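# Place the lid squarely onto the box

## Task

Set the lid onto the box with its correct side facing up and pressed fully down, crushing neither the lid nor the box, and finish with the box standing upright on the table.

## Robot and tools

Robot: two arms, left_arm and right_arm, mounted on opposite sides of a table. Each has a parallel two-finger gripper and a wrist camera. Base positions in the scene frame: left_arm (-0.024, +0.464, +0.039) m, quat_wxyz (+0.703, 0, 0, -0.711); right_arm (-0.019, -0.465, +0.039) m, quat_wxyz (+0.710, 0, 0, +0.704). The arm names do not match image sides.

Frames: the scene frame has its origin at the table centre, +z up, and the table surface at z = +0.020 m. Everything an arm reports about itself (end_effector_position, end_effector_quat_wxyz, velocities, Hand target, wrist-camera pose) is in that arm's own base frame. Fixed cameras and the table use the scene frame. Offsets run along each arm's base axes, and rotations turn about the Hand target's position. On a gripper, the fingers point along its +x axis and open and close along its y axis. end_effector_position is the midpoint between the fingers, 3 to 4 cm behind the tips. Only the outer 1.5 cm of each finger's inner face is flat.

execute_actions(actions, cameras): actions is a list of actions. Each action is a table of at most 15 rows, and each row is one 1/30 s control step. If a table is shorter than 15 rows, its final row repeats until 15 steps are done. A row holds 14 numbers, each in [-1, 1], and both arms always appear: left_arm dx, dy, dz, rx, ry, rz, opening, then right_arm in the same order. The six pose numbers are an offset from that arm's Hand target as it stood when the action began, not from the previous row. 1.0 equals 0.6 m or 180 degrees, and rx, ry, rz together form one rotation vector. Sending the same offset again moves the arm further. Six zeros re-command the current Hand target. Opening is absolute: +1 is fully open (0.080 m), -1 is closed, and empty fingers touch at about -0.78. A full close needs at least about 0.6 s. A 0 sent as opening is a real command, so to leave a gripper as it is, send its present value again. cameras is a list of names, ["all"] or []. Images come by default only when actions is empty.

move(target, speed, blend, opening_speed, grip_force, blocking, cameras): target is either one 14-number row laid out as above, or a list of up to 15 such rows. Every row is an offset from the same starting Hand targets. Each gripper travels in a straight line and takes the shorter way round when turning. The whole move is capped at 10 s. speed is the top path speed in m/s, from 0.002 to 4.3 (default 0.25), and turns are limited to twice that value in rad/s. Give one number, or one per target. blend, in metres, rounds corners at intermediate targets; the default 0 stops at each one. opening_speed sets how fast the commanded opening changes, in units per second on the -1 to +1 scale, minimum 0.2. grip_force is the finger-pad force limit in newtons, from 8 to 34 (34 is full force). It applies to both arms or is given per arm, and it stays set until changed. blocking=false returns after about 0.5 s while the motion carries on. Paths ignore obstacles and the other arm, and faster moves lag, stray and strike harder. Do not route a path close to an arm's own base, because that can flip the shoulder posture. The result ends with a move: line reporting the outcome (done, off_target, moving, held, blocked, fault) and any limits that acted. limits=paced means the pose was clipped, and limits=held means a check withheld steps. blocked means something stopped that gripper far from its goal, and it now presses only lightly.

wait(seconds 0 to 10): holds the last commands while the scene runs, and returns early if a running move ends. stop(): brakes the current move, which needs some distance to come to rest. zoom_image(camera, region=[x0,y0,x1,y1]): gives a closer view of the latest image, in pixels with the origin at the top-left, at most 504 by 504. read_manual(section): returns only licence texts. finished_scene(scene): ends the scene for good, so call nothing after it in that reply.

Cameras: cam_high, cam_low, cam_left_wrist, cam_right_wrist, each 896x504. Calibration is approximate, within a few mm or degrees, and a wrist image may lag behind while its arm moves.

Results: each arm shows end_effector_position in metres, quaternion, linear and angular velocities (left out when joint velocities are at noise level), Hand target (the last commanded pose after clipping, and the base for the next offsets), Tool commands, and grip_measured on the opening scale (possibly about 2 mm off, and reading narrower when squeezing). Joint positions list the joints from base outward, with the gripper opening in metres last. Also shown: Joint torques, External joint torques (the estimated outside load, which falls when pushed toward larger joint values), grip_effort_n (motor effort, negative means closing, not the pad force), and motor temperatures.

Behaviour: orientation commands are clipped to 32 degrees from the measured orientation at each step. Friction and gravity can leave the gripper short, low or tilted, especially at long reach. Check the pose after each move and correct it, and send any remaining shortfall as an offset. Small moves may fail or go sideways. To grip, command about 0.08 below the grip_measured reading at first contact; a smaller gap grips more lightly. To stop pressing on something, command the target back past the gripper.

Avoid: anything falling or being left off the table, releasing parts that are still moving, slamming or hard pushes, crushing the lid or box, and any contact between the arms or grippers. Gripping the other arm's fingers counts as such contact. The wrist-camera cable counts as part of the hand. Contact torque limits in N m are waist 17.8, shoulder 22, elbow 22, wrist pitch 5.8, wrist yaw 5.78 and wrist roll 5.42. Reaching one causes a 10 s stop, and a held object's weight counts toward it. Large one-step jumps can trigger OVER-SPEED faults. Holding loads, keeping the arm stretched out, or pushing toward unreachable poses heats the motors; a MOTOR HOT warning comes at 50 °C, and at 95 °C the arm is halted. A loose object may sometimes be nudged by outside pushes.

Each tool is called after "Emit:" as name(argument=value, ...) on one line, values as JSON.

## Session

Emit:
execute_actions(actions=[])

Emit:
zoom_image(camera="cam_high", region=[300, 150, 520, 330])

Scene clock: 0.00 s.
left_arm: end_effector_position=(+0.0100, -0.2049, +0.3531) grip_measured=+1.000 grip_effort_n=n/a end_effector_quat_wxyz=(+0.785, +0.163, -0.182, -0.569) | right_arm: end_effector_position=(+0.3484, +0.2647, +0.3240) grip_measured=+1.000 grip_effort_n=n/a end_effector_quat_wxyz=(+0.899, +0.065, +0.348, +0.258)
Joint positions: left_arm=[-2.064 0.422 0.663 -0.098 -0.781 0.584 0.08] | right_arm=[0.637 1.589 1.696 -0.742 -0.038 0.348 0.08]
Joint velocities: within noise
Joint torques (N m): no reading
External joint torques (N m): no reading
Motor temperatures (°C): left_arm=[29 36 31 38 32 32] | right_arm=[31 32 33 38 34 34]
Heat: left arm: hottest wrist pitch 38 °C (+0.0 °C/min); right arm: hottest wrist pitch 38 °C (+0.0 °C/min).
Hand target: left_arm +0.0102, -0.2044, +0.3542; +0.786, +0.161, -0.182, -0.569 | right_arm +0.3479, +0.2643, +0.3291; +0.901, +0.067, +0.342, +0.260
Tool commands: left_gripper/opening=+1.0 right_gripper/opening=+1.0
camera_calibration:
cam_left_wrist: T_world_to_cam=[[-0.854802, -0.283195, -0.434872, 0.108409], [0.313093, 0.386863, -0.867358, 0.412369], [0.413868, -0.877575, -0.242024, -0.023457], [0, 0, 0, 1]] pos_world=[-0.0267334, -0.149414, 0.399139]
cam_right_wrist: T_world_to_cam=[[0.467042, -0.83299, -0.296647, 0.164514], [-0.827515, -0.293532, -0.478601, 0.549061], [0.311594, 0.469006, -0.826403, 0.110668], [0, 0, 0, 1]] pos_world=[0.343037, 0.246301, 0.40304]

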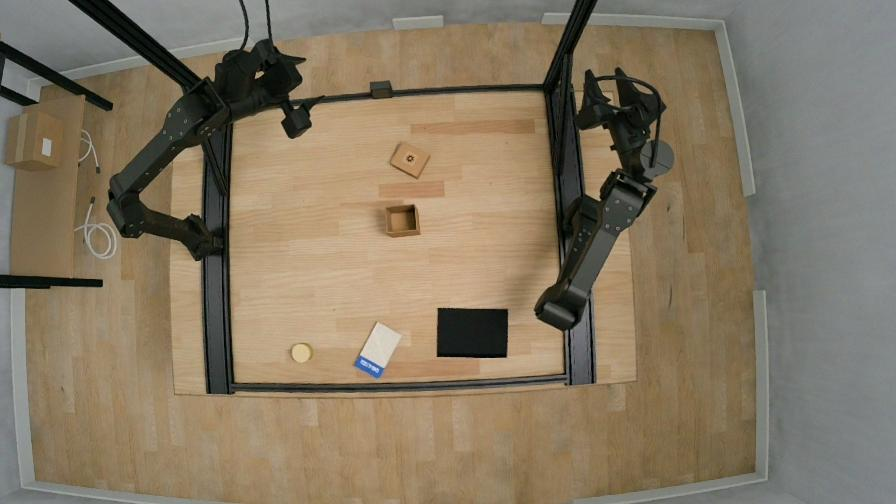

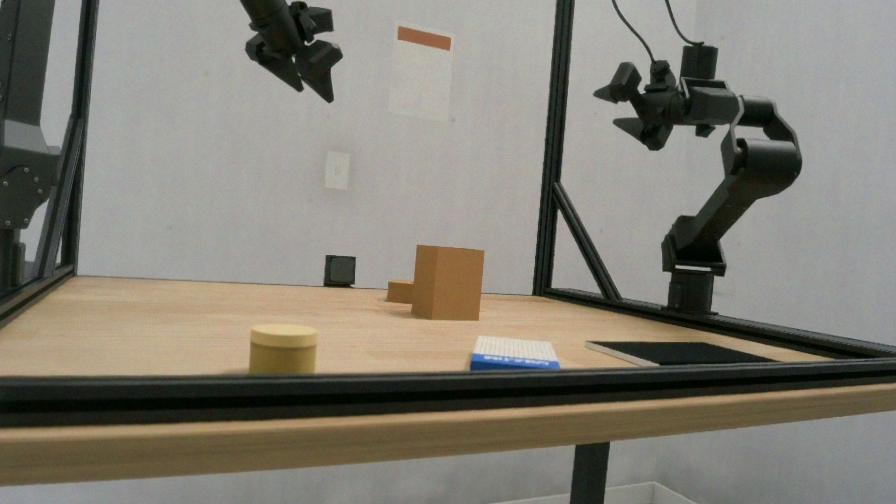

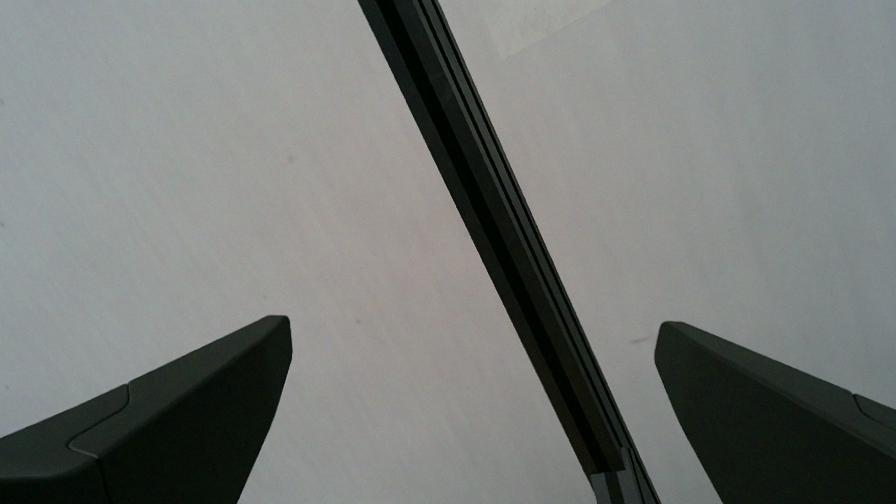

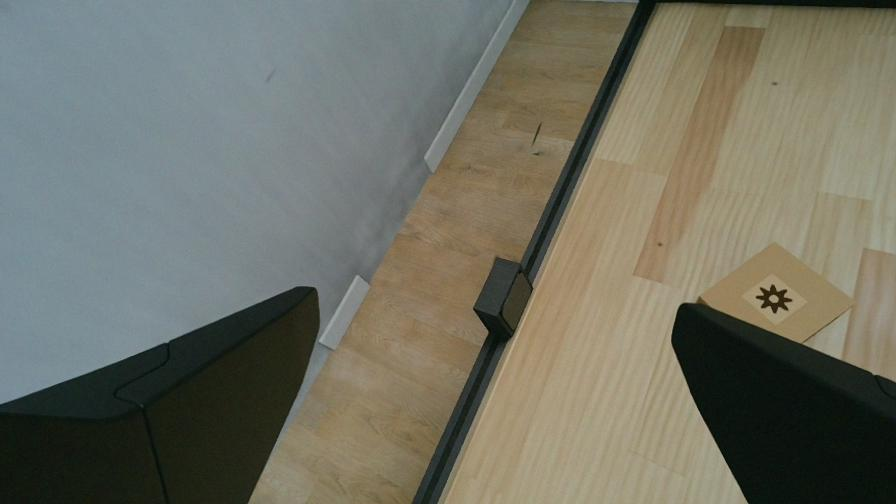

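Scaled by 2.291 from the camera's 896x504 image, which has a finer 1280x720 frame.

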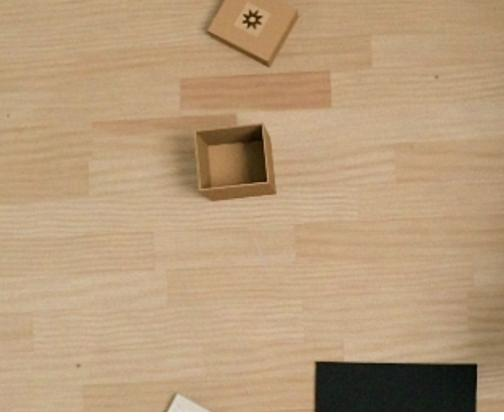

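Emit:
zoom_image(camera="cam_high", region=[370, 130, 450, 250])

Emit:
zoom_image(camera="cam_low", region=[370, 230, 500, 330])

Emit:
zoom_image(camera="cam_right_wrist", region=[660, 220, 896, 380])

Scaled by 4.200 from the camera's 896x504 image, which has a finer 1280x720 frame.

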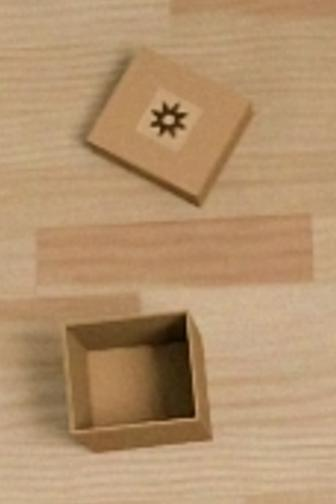

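Scaled by 3.877 from the camera's 896x504 image, which has a finer 1280x720 frame.

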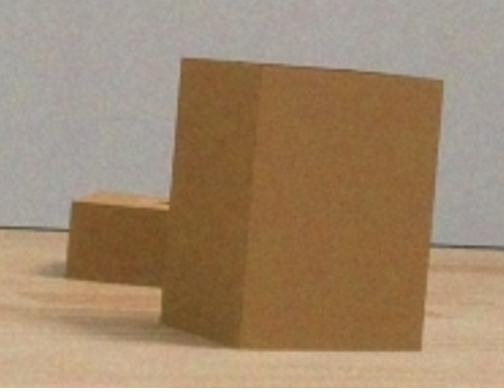

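Scaled by 2.136 from the camera's 896x504 image, which has a finer 1280x720 frame.

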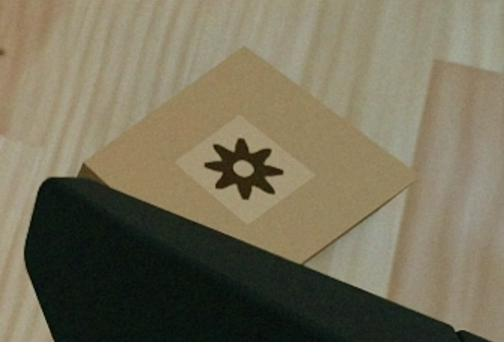

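Emit:
move(target=[[0.178,0.0608,0,0,0,0.1778,1, -0.002,-0.25,0,0,0,-0.117,1],[0.2967,0.2067,0,0,0,0.3556,1, -0.004,-0.52,0,0,0,-0.243,1],[0.643,0.064,-0.407,0.3494,0.4369,0.2864,1, -0.0065,-0.8905,0,0,0,-0.4167,1]], speed=0.5, blend=[0.03,0.03,0], grip_force=[10,34], cameras=["cam_high","cam_left_wrist"])

Scene clock: 216.97 s.
left_arm: end_effector_position=(+0.3941, -0.1649, +0.1131) grip_measured=+1.000 grip_effort_n=-3.5 end_effector_quat_wxyz=(+0.683, +0.192, +0.679, -0.190) | right_arm: end_effector_position=(+0.3422, -0.2674, +0.3250) grip_measured=+1.000 grip_effort_n=-2.1 end_effector_quat_wxyz=(+0.872, +0.262, +0.236, -0.340)
Joint positions: left_arm=[-0.398 2.194 2.007 -1.378 -0.004 0.149 0.08] | right_arm=[-0.68 1.576 1.685 -0.741 -0.048 0.34 0.08]
Joint torques (N m): left_arm=[0.04 -6.95 5.88 0.25 0.17 0.2] | right_arm=[-0.07 -5.61 8.04 1.73 0.09 0.11]
External joint torques (N m): left_arm=[0.05 3.21 0.21 -0.08 0.17 0.2] | right_arm=[-0.14 0.62 1.83 0.25 0.11 0.13]
Motor temperatures (°C): left_arm=[29 33 38 47 32 32] | right_arm=[31 38 42 46 33 34]
Heat: left arm: hottest wrist pitch 47 °C (+1.0 °C/min); right arm: hottest wrist pitch 46 °C (+0.0 °C/min).
Hand target: left_arm +0.3961, -0.1659, +0.1100; +0.681, +0.192, +0.680, -0.192 | right_arm +0.3440, -0.2701, +0.3291; +0.873, +0.261, +0.231, -0.342
Off the commanded pose: left_arm 0.004 m, 0 deg | right_arm 0.005 m, 1 deg.
grip_force (N): 10, 34
move: done
camera_calibration:
cam_left_wrist: T_world_to_cam=[[-0.491474, -0.87078, 0.0139719, 0.0528593], [-0.809456, 0.462664, 0.361557, 0.38438], [-0.321301, 0.166386, -0.932245, 0.334557], [0, 0, 0, 1]] pos_world=[0.444611, -0.187476, 0.172176]
Images, in order (width x height): cam_high 896x504, cam_left_wrist 896x504.

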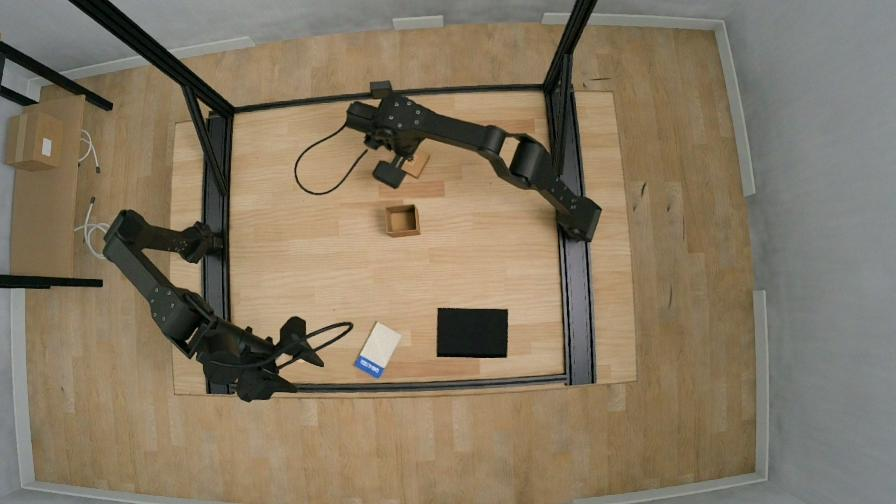

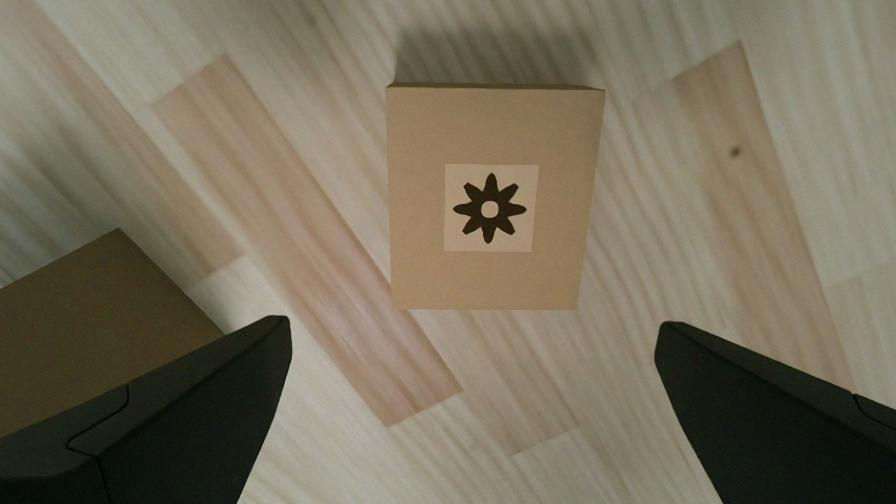

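Emit:
move(target=[[0.006,-0.0238,-0.115,0,0,0.0072,1, 0,0,0,0,0,0,1],[0.006,-0.0238,-0.115,0,0,0.0072,0.55, 0,0,0,0,0,0,1]], speed=[0.2,0.2], opening_speed=1.0, cameras=["cam_low","cam_left_wrist"])

Scene clock: 313.90 s.
left_arm: end_effector_position=(+0.4016, -0.1803, +0.0472) grip_measured=+0.642 grip_effort_n=-36.5 end_effector_quat_wxyz=(+0.688, +0.186, +0.677, -0.185) | right_arm: end_effector_position=(+0.3422, -0.2674, +0.3250) grip_measured=+1.000 grip_effort_n=-2.1 end_effector_quat_wxyz=(+0.872, +0.262, +0.236, -0.340)
Joint positions: left_arm=[-0.423 2.261 1.855 -1.149 -0.004 0.108 0.064] | right_arm=[-0.68 1.576 1.685 -0.741 -0.048 0.34 0.08]
Joint torques (N m): left_arm=[-0.02 -7.61 3.86 0.56 0.15 -0.14] | right_arm=[-0.05 -5.55 8.1 1.68 0.13 0.07]
External joint torques (N m): left_arm=[-0.14 2.86 -1.75 0.2 0.16 -0.13] | right_arm=[-0.05 0.74 1.88 0.21 0.14 0.08]
Motor temperatures (°C): left_arm=[29 41 40 40 32 32] | right_arm=[31 38 46 46 33 34]
Heat: left arm: hottest shoulder 41 °C (+3.0 °C/min); right arm: hottest elbow 46 °C (+1.0 °C/min).
Hand target: left_arm +0.3997, -0.1802, +0.0410; +0.683, +0.185, +0.682, -0.185 | right_arm +0.3440, -0.2701, +0.3291; +0.873, +0.261, +0.231, -0.342
Off the commanded pose: left_arm 0.006 m, 1 deg | right_arm 0.005 m, 1 deg.
grip_force (N): 10, 34
move: done
camera_calibration:
cam_left_wrist: T_world_to_cam=[[-0.478248, -0.878117, 0.013743, 0.0374764], [-0.819625, 0.451902, 0.352135, 0.423997], [-0.315426, 0.157144, -0.935848, 0.274184], [0, 0, 0, 1]] pos_world=[0.451926, -0.201783, 0.106776]
Images, in order (width x height): cam_low 896x504, cam_left_wrist 896x504.

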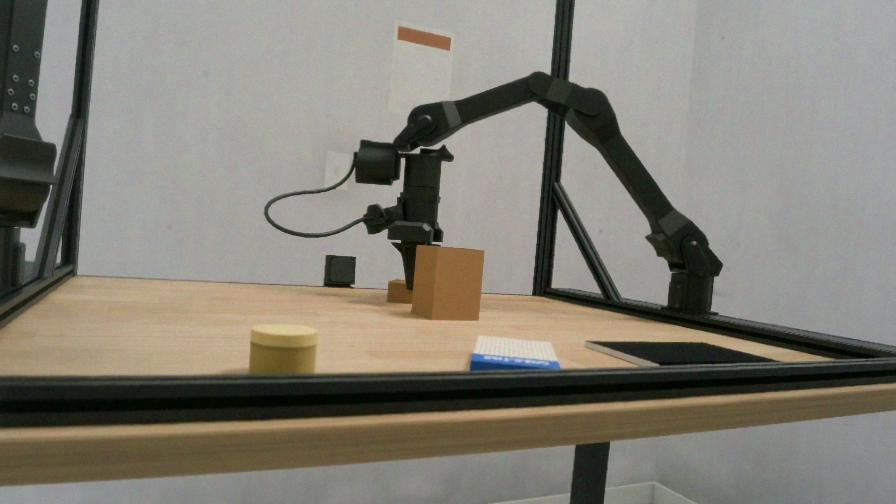

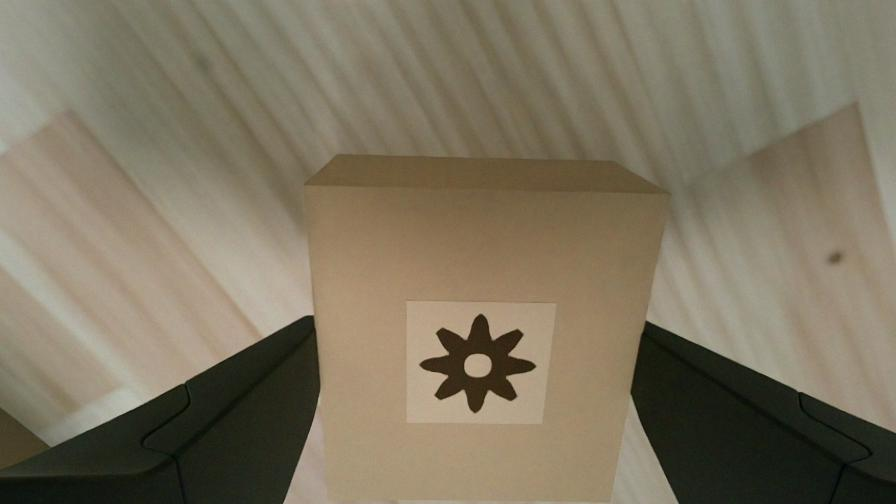

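Emit:
move(target=[[-0.0195,0.0503,0.19,-0.013,-0.025,0.03,0.55, 0,0,0,0,0,0,1],[0.0225,0.2653,0.2033,-0.0063,-0.0275,0.1922,0.55, 0,0,0,0,0,0,1]], speed=[0.25,0.3], blend=[0.02,0], cameras=["cam_low","cam_left_wrist"])

Emit:
zoom_image(camera="cam_low", region=[390, 170, 520, 330])

Emit:
zoom_image(camera="cam_left_wrist", region=[280, 60, 700, 220])

Scene clock: 360.83 s.
left_arm: end_effector_position=(+0.4108, -0.0216, +0.1630) grip_measured=+0.642 grip_effort_n=-37.0 end_effector_quat_wxyz=(+0.736, -0.025, +0.676, +0.025) | right_arm: end_effector_position=(+0.3422, -0.2674, +0.3250) grip_measured=+1.000 grip_effort_n=-2.1 end_effector_quat_wxyz=(+0.872, +0.262, +0.236, -0.340)
Joint positions: left_arm=[-0.055 2.062 1.998 -1.422 -0.008 -0.127 0.064] | right_arm=[-0.68 1.576 1.685 -0.741 -0.048 0.34 0.08]
Joint torques (N m): left_arm=[0.05 -6.92 6.01 0.43 -0.16 -0.15] | right_arm=[0.02 -5.7 7.91 1.7 0.11 0.07]
External joint torques (N m): left_arm=[-0.01 2.36 0.32 -0.03 -0.14 -0.15] | right_arm=[-0.02 0.47 1.76 0.24 0.13 0.08]
Motor temperatures (°C): left_arm=[29 46 36 40 32 32] | right_arm=[31 38 47 46 33 34]
Heat: left arm: hottest shoulder 46 °C (+6.0 °C/min); right arm: hottest elbow 47 °C (+1.0 °C/min).
Hand target: left_arm +0.4131, -0.0210, +0.1629; +0.737, -0.026, +0.675, +0.028 | right_arm +0.3440, -0.2701, +0.3291; +0.873, +0.261, +0.231, -0.342
Off the commanded pose: left_arm 0.002 m, 0 deg | right_arm 0.005 m, 1 deg.
grip_force (N): 10, 34
move: done
camera_calibration:
cam_left_wrist: T_world_to_cam=[[0.102946, -0.994381, 0.0246787, -0.0634052], [-0.953787, -0.0916415, 0.286167, 0.373126], [-0.282297, -0.052998, -0.957862, 0.345987], [0, 0, 0, 1]] pos_world=[0.460081, -0.0105185, 0.226196]
Images, in order (width x height): cam_low 896x504, cam_left_wrist 896x504.

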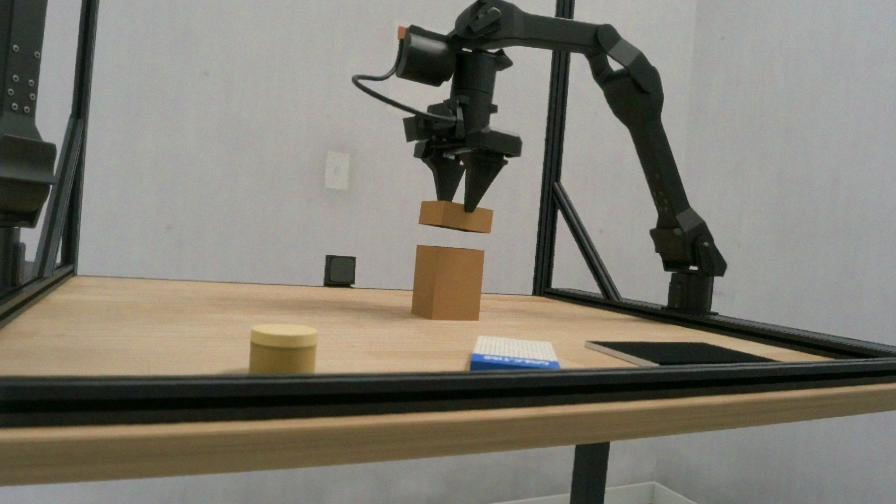

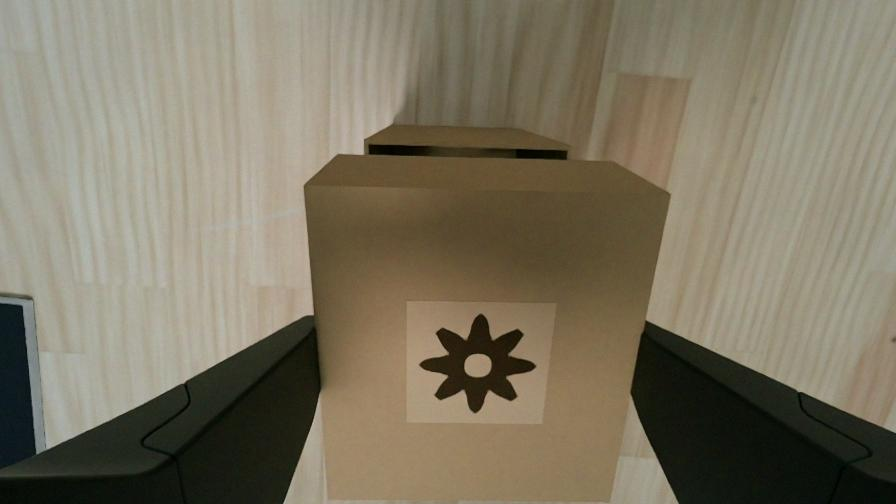

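Scaled by 3.150 from the camera's 896x504 image, which has a finer 1280x720 frame.

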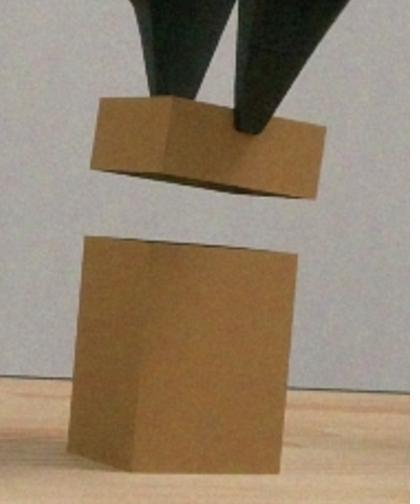

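Scaled by 1.200 from the camera's 896x504 image, which has a finer 1280x720 frame.

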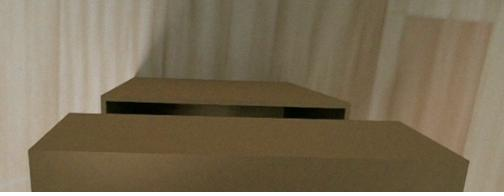

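Emit:
move(target=[0.0057,0,-0.0407,0,0,0.0022,0.55, 0,0,0,0,0,0,1], speed=0.1, cameras=["cam_low","cam_left_wrist"])

Emit:
zoom_image(camera="cam_low", region=[400, 200, 500, 330])

Emit:
zoom_image(camera="cam_left_wrist", region=[280, 60, 700, 220])

Scene clock: 413.07 s.
left_arm: end_effector_position=(+0.4174, -0.0219, +0.1449) grip_measured=+0.642 grip_effort_n=-37.0 end_effector_quat_wxyz=(+0.742, -0.028, +0.669, +0.027) | right_arm: end_effector_position=(+0.3422, -0.2674, +0.3250) grip_measured=+1.000 grip_effort_n=-2.1 end_effector_quat_wxyz=(+0.872, +0.262, +0.236, -0.340)
Joint positions: left_arm=[-0.055 2.062 1.924 -1.329 -0.008 -0.133 0.064] | right_arm=[-0.68 1.576 1.685 -0.741 -0.048 0.34 0.08]
Joint torques (N m): left_arm=[-0.03 -6.8 3.82 0.78 -0.16 -0.17] | right_arm=[-0.04 -5.5 7.75 1.61 0.11 0.06]
External joint torques (N m): left_arm=[0 2.54 -1.96 0.27 -0.15 -0.17] | right_arm=[-0.06 0.69 1.59 0.16 0.12 0.07]
Heat: left arm: hottest shoulder 49 °C (+4.1 °C/min); right arm: hottest elbow 48 °C (+1.0 °C/min).
Hand target: left_arm +0.4166, -0.0210, +0.1386; +0.737, -0.028, +0.675, +0.031 | right_arm +0.3440, -0.2701, +0.3291; +0.873, +0.261, +0.231, -0.342
Off the commanded pose: left_arm 0.007 m, 1 deg | right_arm 0.005 m, 1 deg.
grip_force (N): 10, 34
move: done
camera_calibration:
cam_left_wrist: T_world_to_cam=[[0.108824, -0.993658, 0.0283128, -0.0669228], [-0.958358, -0.0973083, 0.26848, 0.388968], [-0.264022, -0.056351, -0.962869, 0.323551], [0, 0, 0, 1]] pos_world=[0.465478, -0.0104162, 0.209002]
Images, in order (width x height): cam_low 896x504, cam_left_wrist 896x504.

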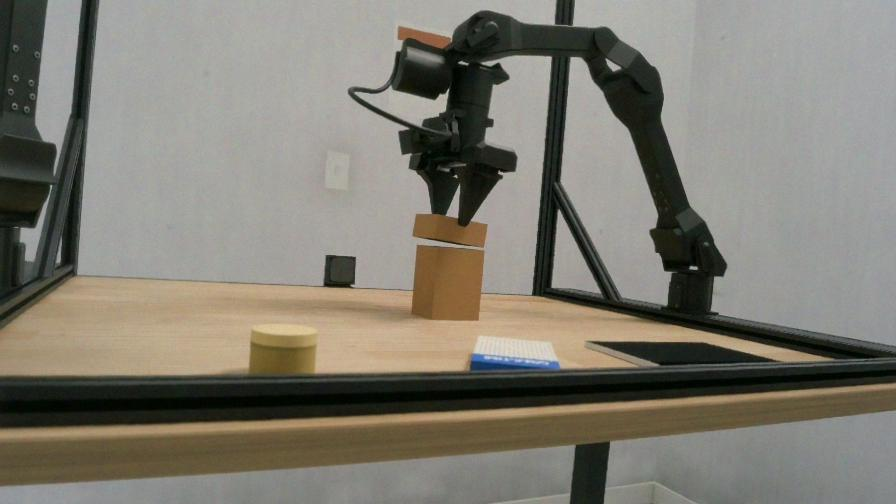

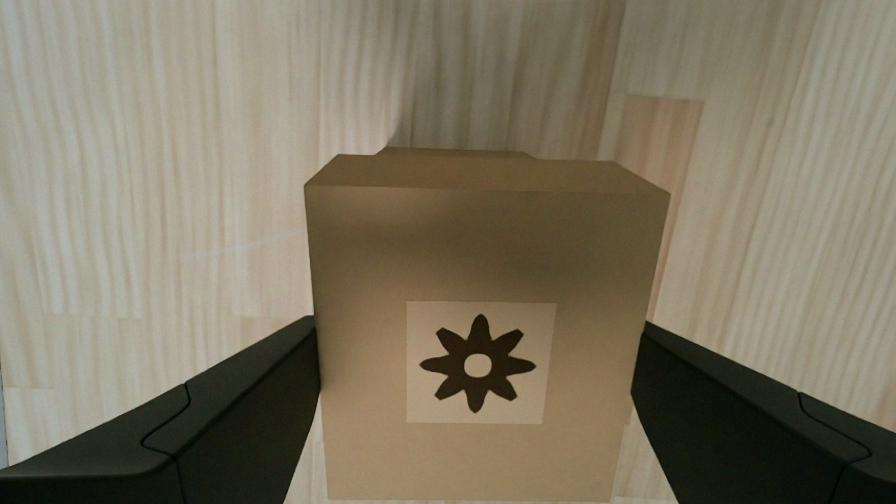

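Scaled by 3.877 from the camera's 896x504 image, which has a finer 1280x720 frame.

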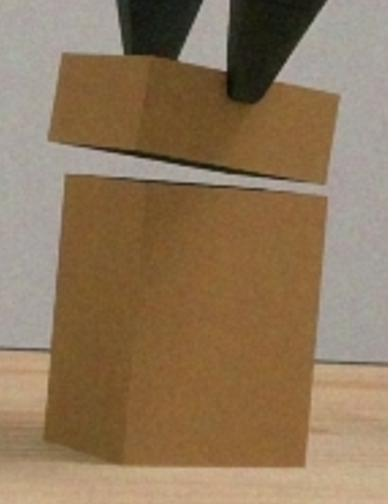

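Scaled by 1.200 from the camera's 896x504 image, which has a finer 1280x720 frame.

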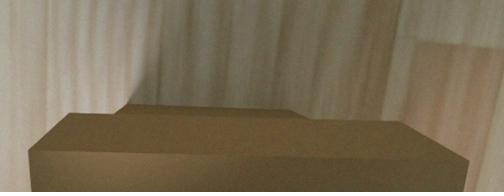

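Emit:
move(target=[[-0.0105,0,0.014,0,0,0,0.55, 0,0,0,0,0,0,1],[-0.0085,0,-0.001,0,0,0,0.55, 0,0,0,0,0,0,1]], speed=0.08, cameras=["cam_low"])

Emit:
zoom_image(camera="cam_low", region=[400, 200, 500, 330])

Scene clock: 434.43 s.
left_arm: end_effector_position=(+0.4132, -0.0217, +0.1355) grip_measured=+0.642 grip_effort_n=-36.5 end_effector_quat_wxyz=(+0.735, -0.028, +0.677, +0.028) | right_arm: end_effector_position=(+0.3422, -0.2674, +0.3250) grip_measured=+1.000 grip_effort_n=-2.6 end_effector_quat_wxyz=(+0.872, +0.262, +0.236, -0.340)
Joint positions: left_arm=[-0.055 2.061 1.887 -1.316 -0.008 -0.134 0.064] | right_arm=[-0.68 1.576 1.685 -0.741 -0.048 0.34 0.08]
Joint torques (N m): left_arm=[0.01 -9.05 3.71 0.72 -0.17 -0.15] | right_arm=[-0.17 -5.61 7.9 1.7 0.15 0.11]
External joint torques (N m): left_arm=[0.07 0.34 -2.07 0.25 -0.16 -0.15] | right_arm=[-0.18 0.56 1.75 0.25 0.16 0.12]
Heat: left arm: hottest shoulder 49 °C (+2.0 °C/min); right arm: hottest elbow 48 °C (+1.0 °C/min).
Hand target: left_arm +0.4115, -0.0210, +0.1379; +0.737, -0.028, +0.675, +0.031 | right_arm +0.3440, -0.2701, +0.3291; +0.873, +0.261, +0.231, -0.342
Off the commanded pose: left_arm 0.003 m, 0 deg | right_arm 0.005 m, 1 deg.
grip_force (N): 10, 34
move: done
Images, in order (width x height): cam_low 896x504.

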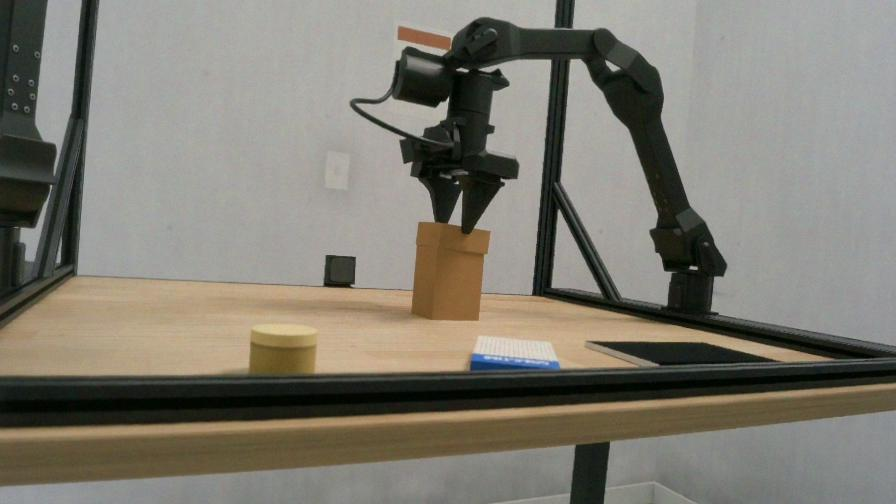

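Scaled by 3.877 from the camera's 896x504 image, which has a finer 1280x720 frame.

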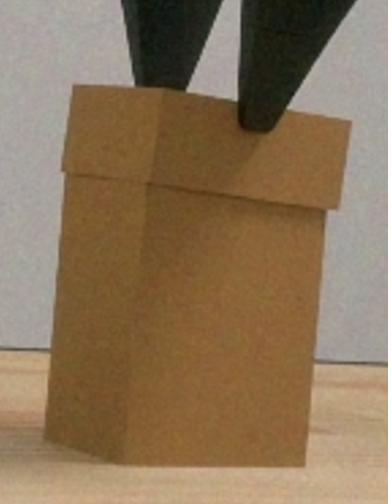

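Emit:
move(target=[0.0083,0,-0.0057,0,0,0,0.55, 0,0,0,0,0,0,1], speed=0.05, cameras=["cam_low"])

Emit:
zoom_image(camera="cam_low", region=[400, 200, 500, 330])

Scene clock: 496.70 s.
left_arm: end_effector_position=(+0.4139, -0.0217, +0.1356) grip_measured=+0.642 grip_effort_n=-36.5 end_effector_quat_wxyz=(+0.736, -0.028, +0.676, +0.028) | right_arm: end_effector_position=(+0.3422, -0.2674, +0.3250) grip_measured=+1.000 grip_effort_n=-2.1 end_effector_quat_wxyz=(+0.872, +0.262, +0.236, -0.340)
Joint positions: left_arm=[-0.055 2.061 1.887 -1.312 -0.008 -0.134 0.064] | right_arm=[-0.68 1.576 1.685 -0.741 -0.048 0.34 0.08]
Joint torques (N m): left_arm=[0.05 -6.9 5.58 0.78 -0.17 -0.12] | right_arm=[-0.04 -5.51 7.89 1.7 0.08 0.12]
External joint torques (N m): left_arm=[0.04 2.39 -0.15 0.32 -0.15 -0.12] | right_arm=[-0.07 0.63 1.74 0.24 0.1 0.13]
Motor temperatures (°C): left_arm=[29 55 36 40 32 32] | right_arm=[31 38 48 47 33 34]
Heat: left arm: hottest shoulder 55 °C (+6.0 °C/min); right arm: hottest elbow 48 °C (+0.0 °C/min). Fold the left arm in close to its base, or ease its load, before you think long.
Hand target: left_arm +0.4164, -0.0210, +0.1345; +0.737, -0.028, +0.675, +0.031 | right_arm +0.3440, -0.2701, +0.3291; +0.873, +0.261, +0.231, -0.342
Off the commanded pose: left_arm 0.003 m, 0 deg | right_arm 0.005 m, 1 deg.
MOTOR HOT: joint 2 (shoulder) of the left arm reports 55 °C; the controller stops that arm at 95 °C. To cool a motor, set the load down, stop pushing, or move to a pose that needs little force.
grip_force (N): 10, 34
move: done
Images, in order (width x height): cam_low 896x504.

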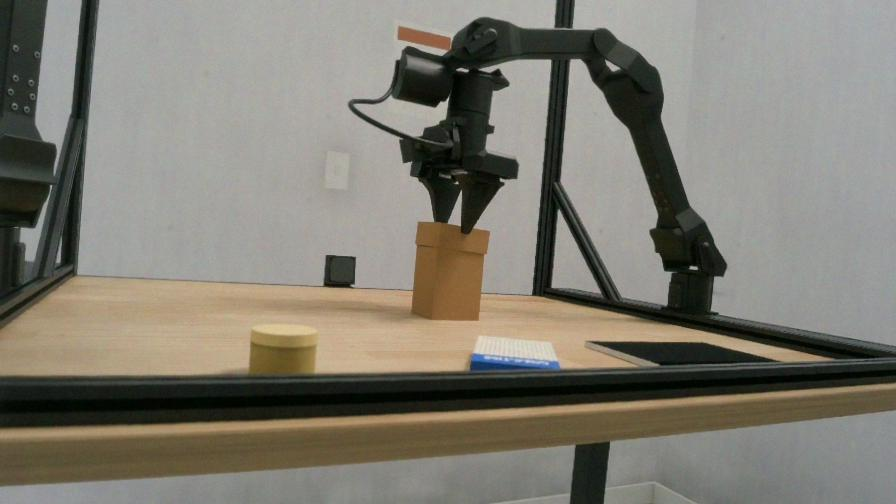

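Scaled by 3.877 from the camera's 896x504 image, which has a finer 1280x720 frame.

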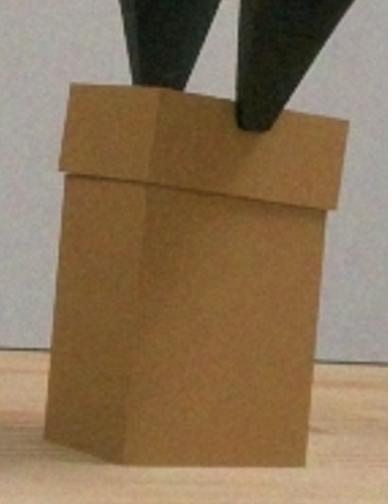

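Emit:
move(target=[0.0093,0,-0.0075,-0.0019,0.0227,0,0.55, 0,0,0,0,0,0,1], speed=0.05, cameras=["cam_low"])

Emit:
zoom_image(camera="cam_low", region=[400, 200, 500, 330])

Scene clock: 519.27 s.
left_arm: end_effector_position=(+0.4191, -0.0213, +0.1332) grip_measured=+0.642 grip_effort_n=-36.5 end_effector_quat_wxyz=(+0.714, -0.027, +0.699, +0.030) | right_arm: end_effector_position=(+0.3422, -0.2674, +0.3250) grip_measured=+1.000 grip_effort_n=-2.6 end_effector_quat_wxyz=(+0.872, +0.262, +0.236, -0.340)
Joint positions: left_arm=[-0.053 2.151 2.018 -1.419 -0.007 -0.134 0.064] | right_arm=[-0.68 1.576 1.685 -0.741 -0.048 0.34 0.08]
Joint torques (N m): left_arm=[0.31 -6.56 5.79 0.42 0.19 0.02] | right_arm=[0.01 -5.65 8.03 1.64 0.06 0.08]
External joint torques (N m): left_arm=[0.29 3.39 0.06 0.04 0.21 0.02] | right_arm=[0.01 0.52 1.88 0.19 0.07 0.1]
Heat: left arm: hottest shoulder 52 °C (+0.0 °C/min); right arm: hottest elbow 49 °C (+1.0 °C/min). Fold the left arm in close to its base, or ease its load, before you think long.
Hand target: left_arm +0.4220, -0.0210, +0.1300; +0.712, -0.029, +0.701, +0.030 | right_arm +0.3440, -0.2701, +0.3291; +0.873, +0.261, +0.231, -0.342
Off the commanded pose: left_arm 0.004 m, 0 deg | right_arm 0.005 m, 1 deg.
MOTOR HOT: still on. Joint 2 (shoulder) of the left arm reports 52 °C.
grip_force (N): 10, 34
move: done
Images, in order (width x height): cam_low 896x504.

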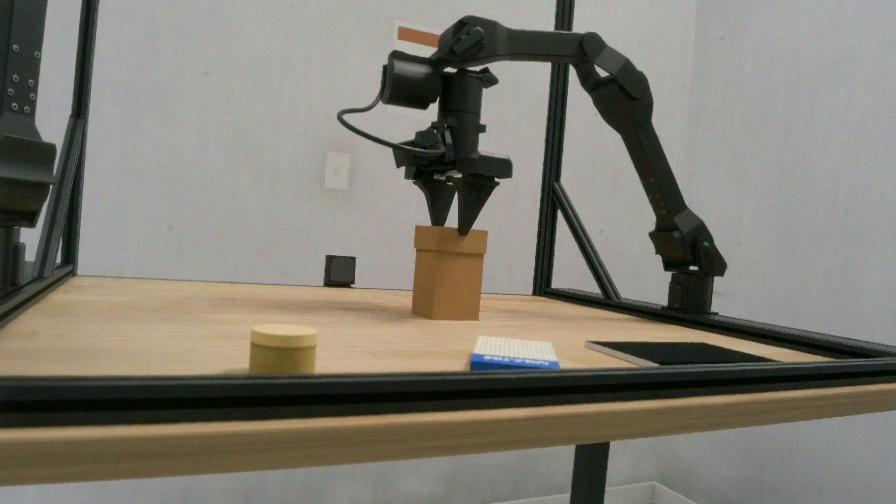

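Scaled by 3.877 from the camera's 896x504 image, which has a finer 1280x720 frame.

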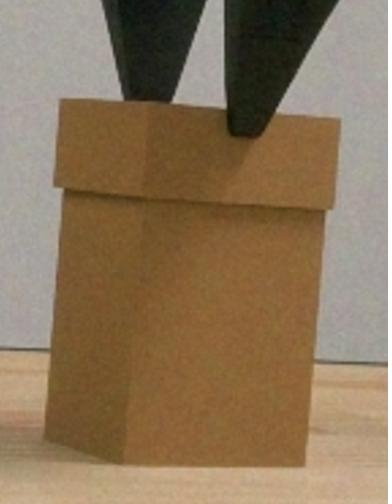

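Emit:
move(target=[-0.0025,0,-0.0442,0,0,0,0.55, 0,0,0,0,0,0,1], speed=0.08, cameras=["cam_low","cam_left_wrist"])

Emit:
zoom_image(camera="cam_low", region=[400, 220, 500, 330])

Scene clock: 533.90 s.
left_arm: end_effector_position=(+0.4220, -0.0214, +0.1080) grip_measured=+0.642 grip_effort_n=-36.5 end_effector_quat_wxyz=(+0.716, -0.027, +0.697, +0.030) | right_arm: end_effector_position=(+0.3422, -0.2674, +0.3250) grip_measured=+1.000 grip_effort_n=-2.6 end_effector_quat_wxyz=(+0.872, +0.262, +0.236, -0.340)
Joint positions: left_arm=[-0.053 2.151 1.917 -1.312 -0.006 -0.134 0.064] | right_arm=[-0.68 1.576 1.685 -0.741 -0.048 0.34 0.08]
Joint torques (N m): left_arm=[0.29 -7.89 3.33 0.83 0.14 0] | right_arm=[-0.1 -5.54 7.83 1.66 0.06 0.12]
External joint torques (N m): left_arm=[0.26 1.97 -2.37 0.45 0.16 0] | right_arm=[-0.09 0.61 1.71 0.22 0.07 0.13]
Motor temperatures (°C): left_arm=[29 50 38 40 32 32] | right_arm=[31 38 49 47 33 34]
Heat: left arm: hottest shoulder 50 °C (-3.0 °C/min); right arm: hottest elbow 49 °C (+1.0 °C/min). Fold the left arm in close to its base, or ease its load, before you think long.
Hand target: left_arm +0.4205, -0.0209, +0.1035; +0.712, -0.029, +0.701, +0.030 | right_arm +0.3440, -0.2701, +0.3291; +0.873, +0.261, +0.231, -0.342
Off the commanded pose: left_arm 0.005 m, 1 deg | right_arm 0.005 m, 1 deg.
MOTOR HOT: still on. Joint 2 (shoulder) of the left arm reports 50 °C.
grip_force (N): 10, 34
move: done
camera_calibration:
cam_left_wrist: T_world_to_cam=[[0.113504, -0.993392, 0.0170327, -0.0666124], [-0.934433, -0.100912, 0.341542, 0.385261], [-0.337566, -0.0546824, -0.939712, 0.317789], [0, 0, 0, 1]] pos_world=[0.474836, -0.00991745, 0.168182]
Images, in order (width x height): cam_low 896x504, cam_left_wrist 896x504.

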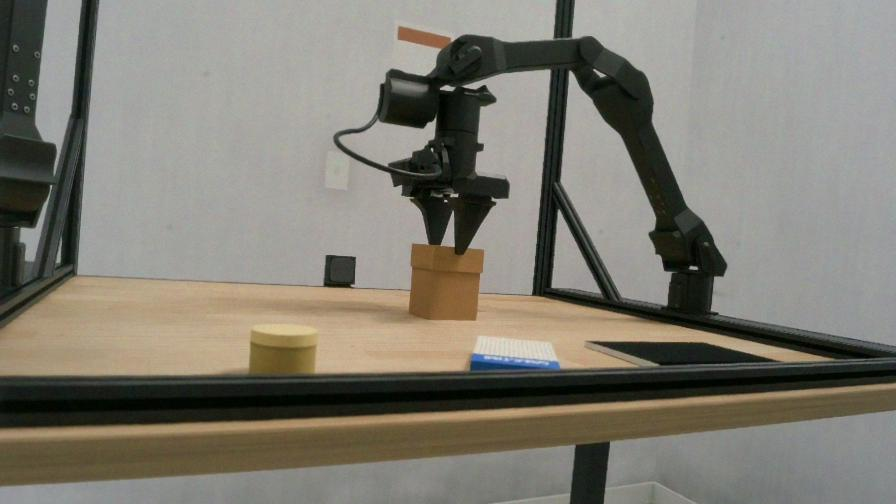

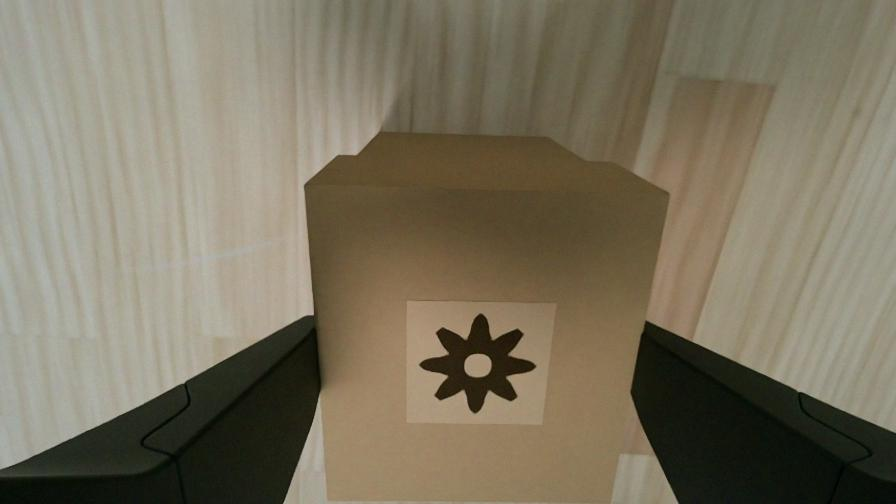

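Scaled by 4.582 from the camera's 896x504 image, which has a finer 1280x720 frame.

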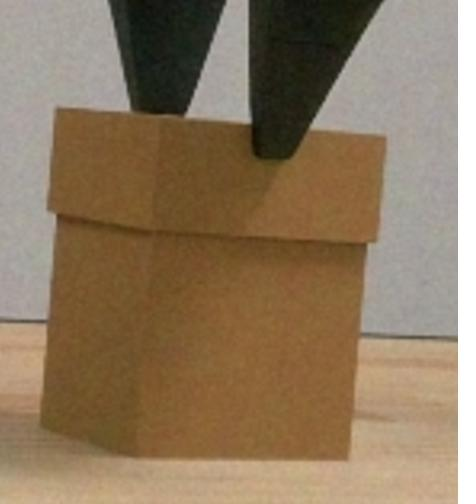

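Emit:
move(target=[[0,0,-0.01,0,0,0,0.55, 0,0,0,0,0,0,1],[0,0,0.008,0,0,0,0.55, 0,0,0,0,0,0,1],[0,0,0.008,0,0,0,1, 0,0,0,0,0,0,1],[-0.01,0,0.11,0,-0.02,0,1, 0,0,0,0,0,0,1]], speed=[0.05,0.05,0.05,0.15], opening_speed=1.0, cameras=["cam_low","cam_left_wrist"])

Emit:
zoom_image(camera="cam_low", region=[400, 220, 500, 330])

Scene clock: 555.63 s.
left_arm: end_effector_position=(+0.4134, -0.0211, +0.1643) grip_measured=+0.997 grip_effort_n=14.7 end_effector_quat_wxyz=(+0.729, -0.029, +0.684, +0.028) | right_arm: end_effector_position=(+0.3422, -0.2674, +0.3250) grip_measured=+1.000 grip_effort_n=-2.1 end_effector_quat_wxyz=(+0.872, +0.262, +0.236, -0.340)
Joint positions: left_arm=[-0.053 2.099 2.06 -1.469 -0.005 -0.134 0.08] | right_arm=[-0.68 1.576 1.685 -0.741 -0.048 0.34 0.08]
Joint torques (N m): left_arm=[0.13 -8.51 5.69 0.38 0 -0.05] | right_arm=[-0.16 -5.53 7.94 1.67 0.15 0.11]
External joint torques (N m): left_arm=[0.05 1.1 -0.01 -0.05 0.02 -0.05] | right_arm=[-0.2 0.64 1.79 0.21 0.16 0.13]
Heat: left arm: hottest shoulder 50 °C (-5.0 °C/min); right arm: hottest elbow 49 °C (+1.0 °C/min). Fold the left arm in close to its base, or ease its load, before you think long.
Hand target: left_arm +0.4145, -0.0210, +0.1694; +0.734, -0.030, +0.678, +0.029 | right_arm +0.3440, -0.2701, +0.3291; +0.873, +0.261, +0.231, -0.342
Off the commanded pose: left_arm 0.005 m, 1 deg | right_arm 0.005 m, 1 deg.
MOTOR HOT: still on. Joint 2 (shoulder) of the left arm reports 50 °C.
grip_force (N): 10, 34
move: done
camera_calibration:
cam_left_wrist: T_world_to_cam=[[0.112711, -0.993338, 0.0239844, -0.0670706], [-0.946532, -0.0999942, 0.306723, 0.368724], [-0.302281, -0.0572731, -0.951497, 0.355106], [0, 0, 0, 1]] pos_world=[0.46391, -0.00941556, 0.226394]
Images, in order (width x height): cam_low 896x504, cam_left_wrist 896x504.

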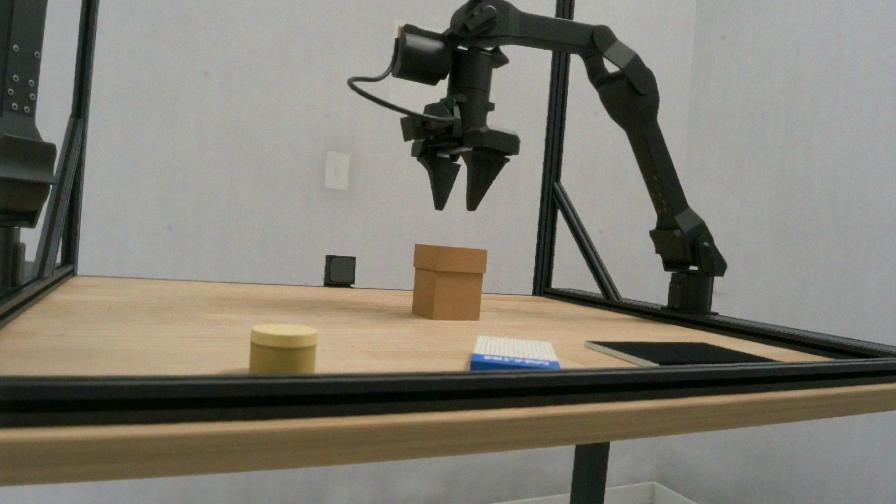

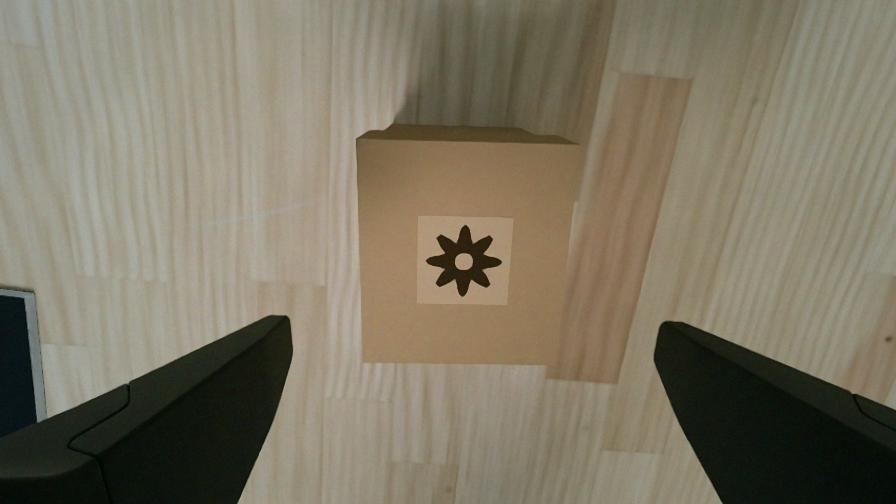

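Scaled by 4.582 from the camera's 896x504 image, which has a finer 1280x720 frame.

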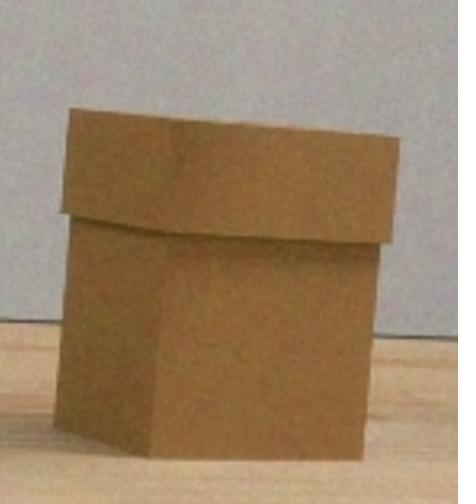

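Emit:
finished_scene(scene=2)

The scene is finished: the task was done.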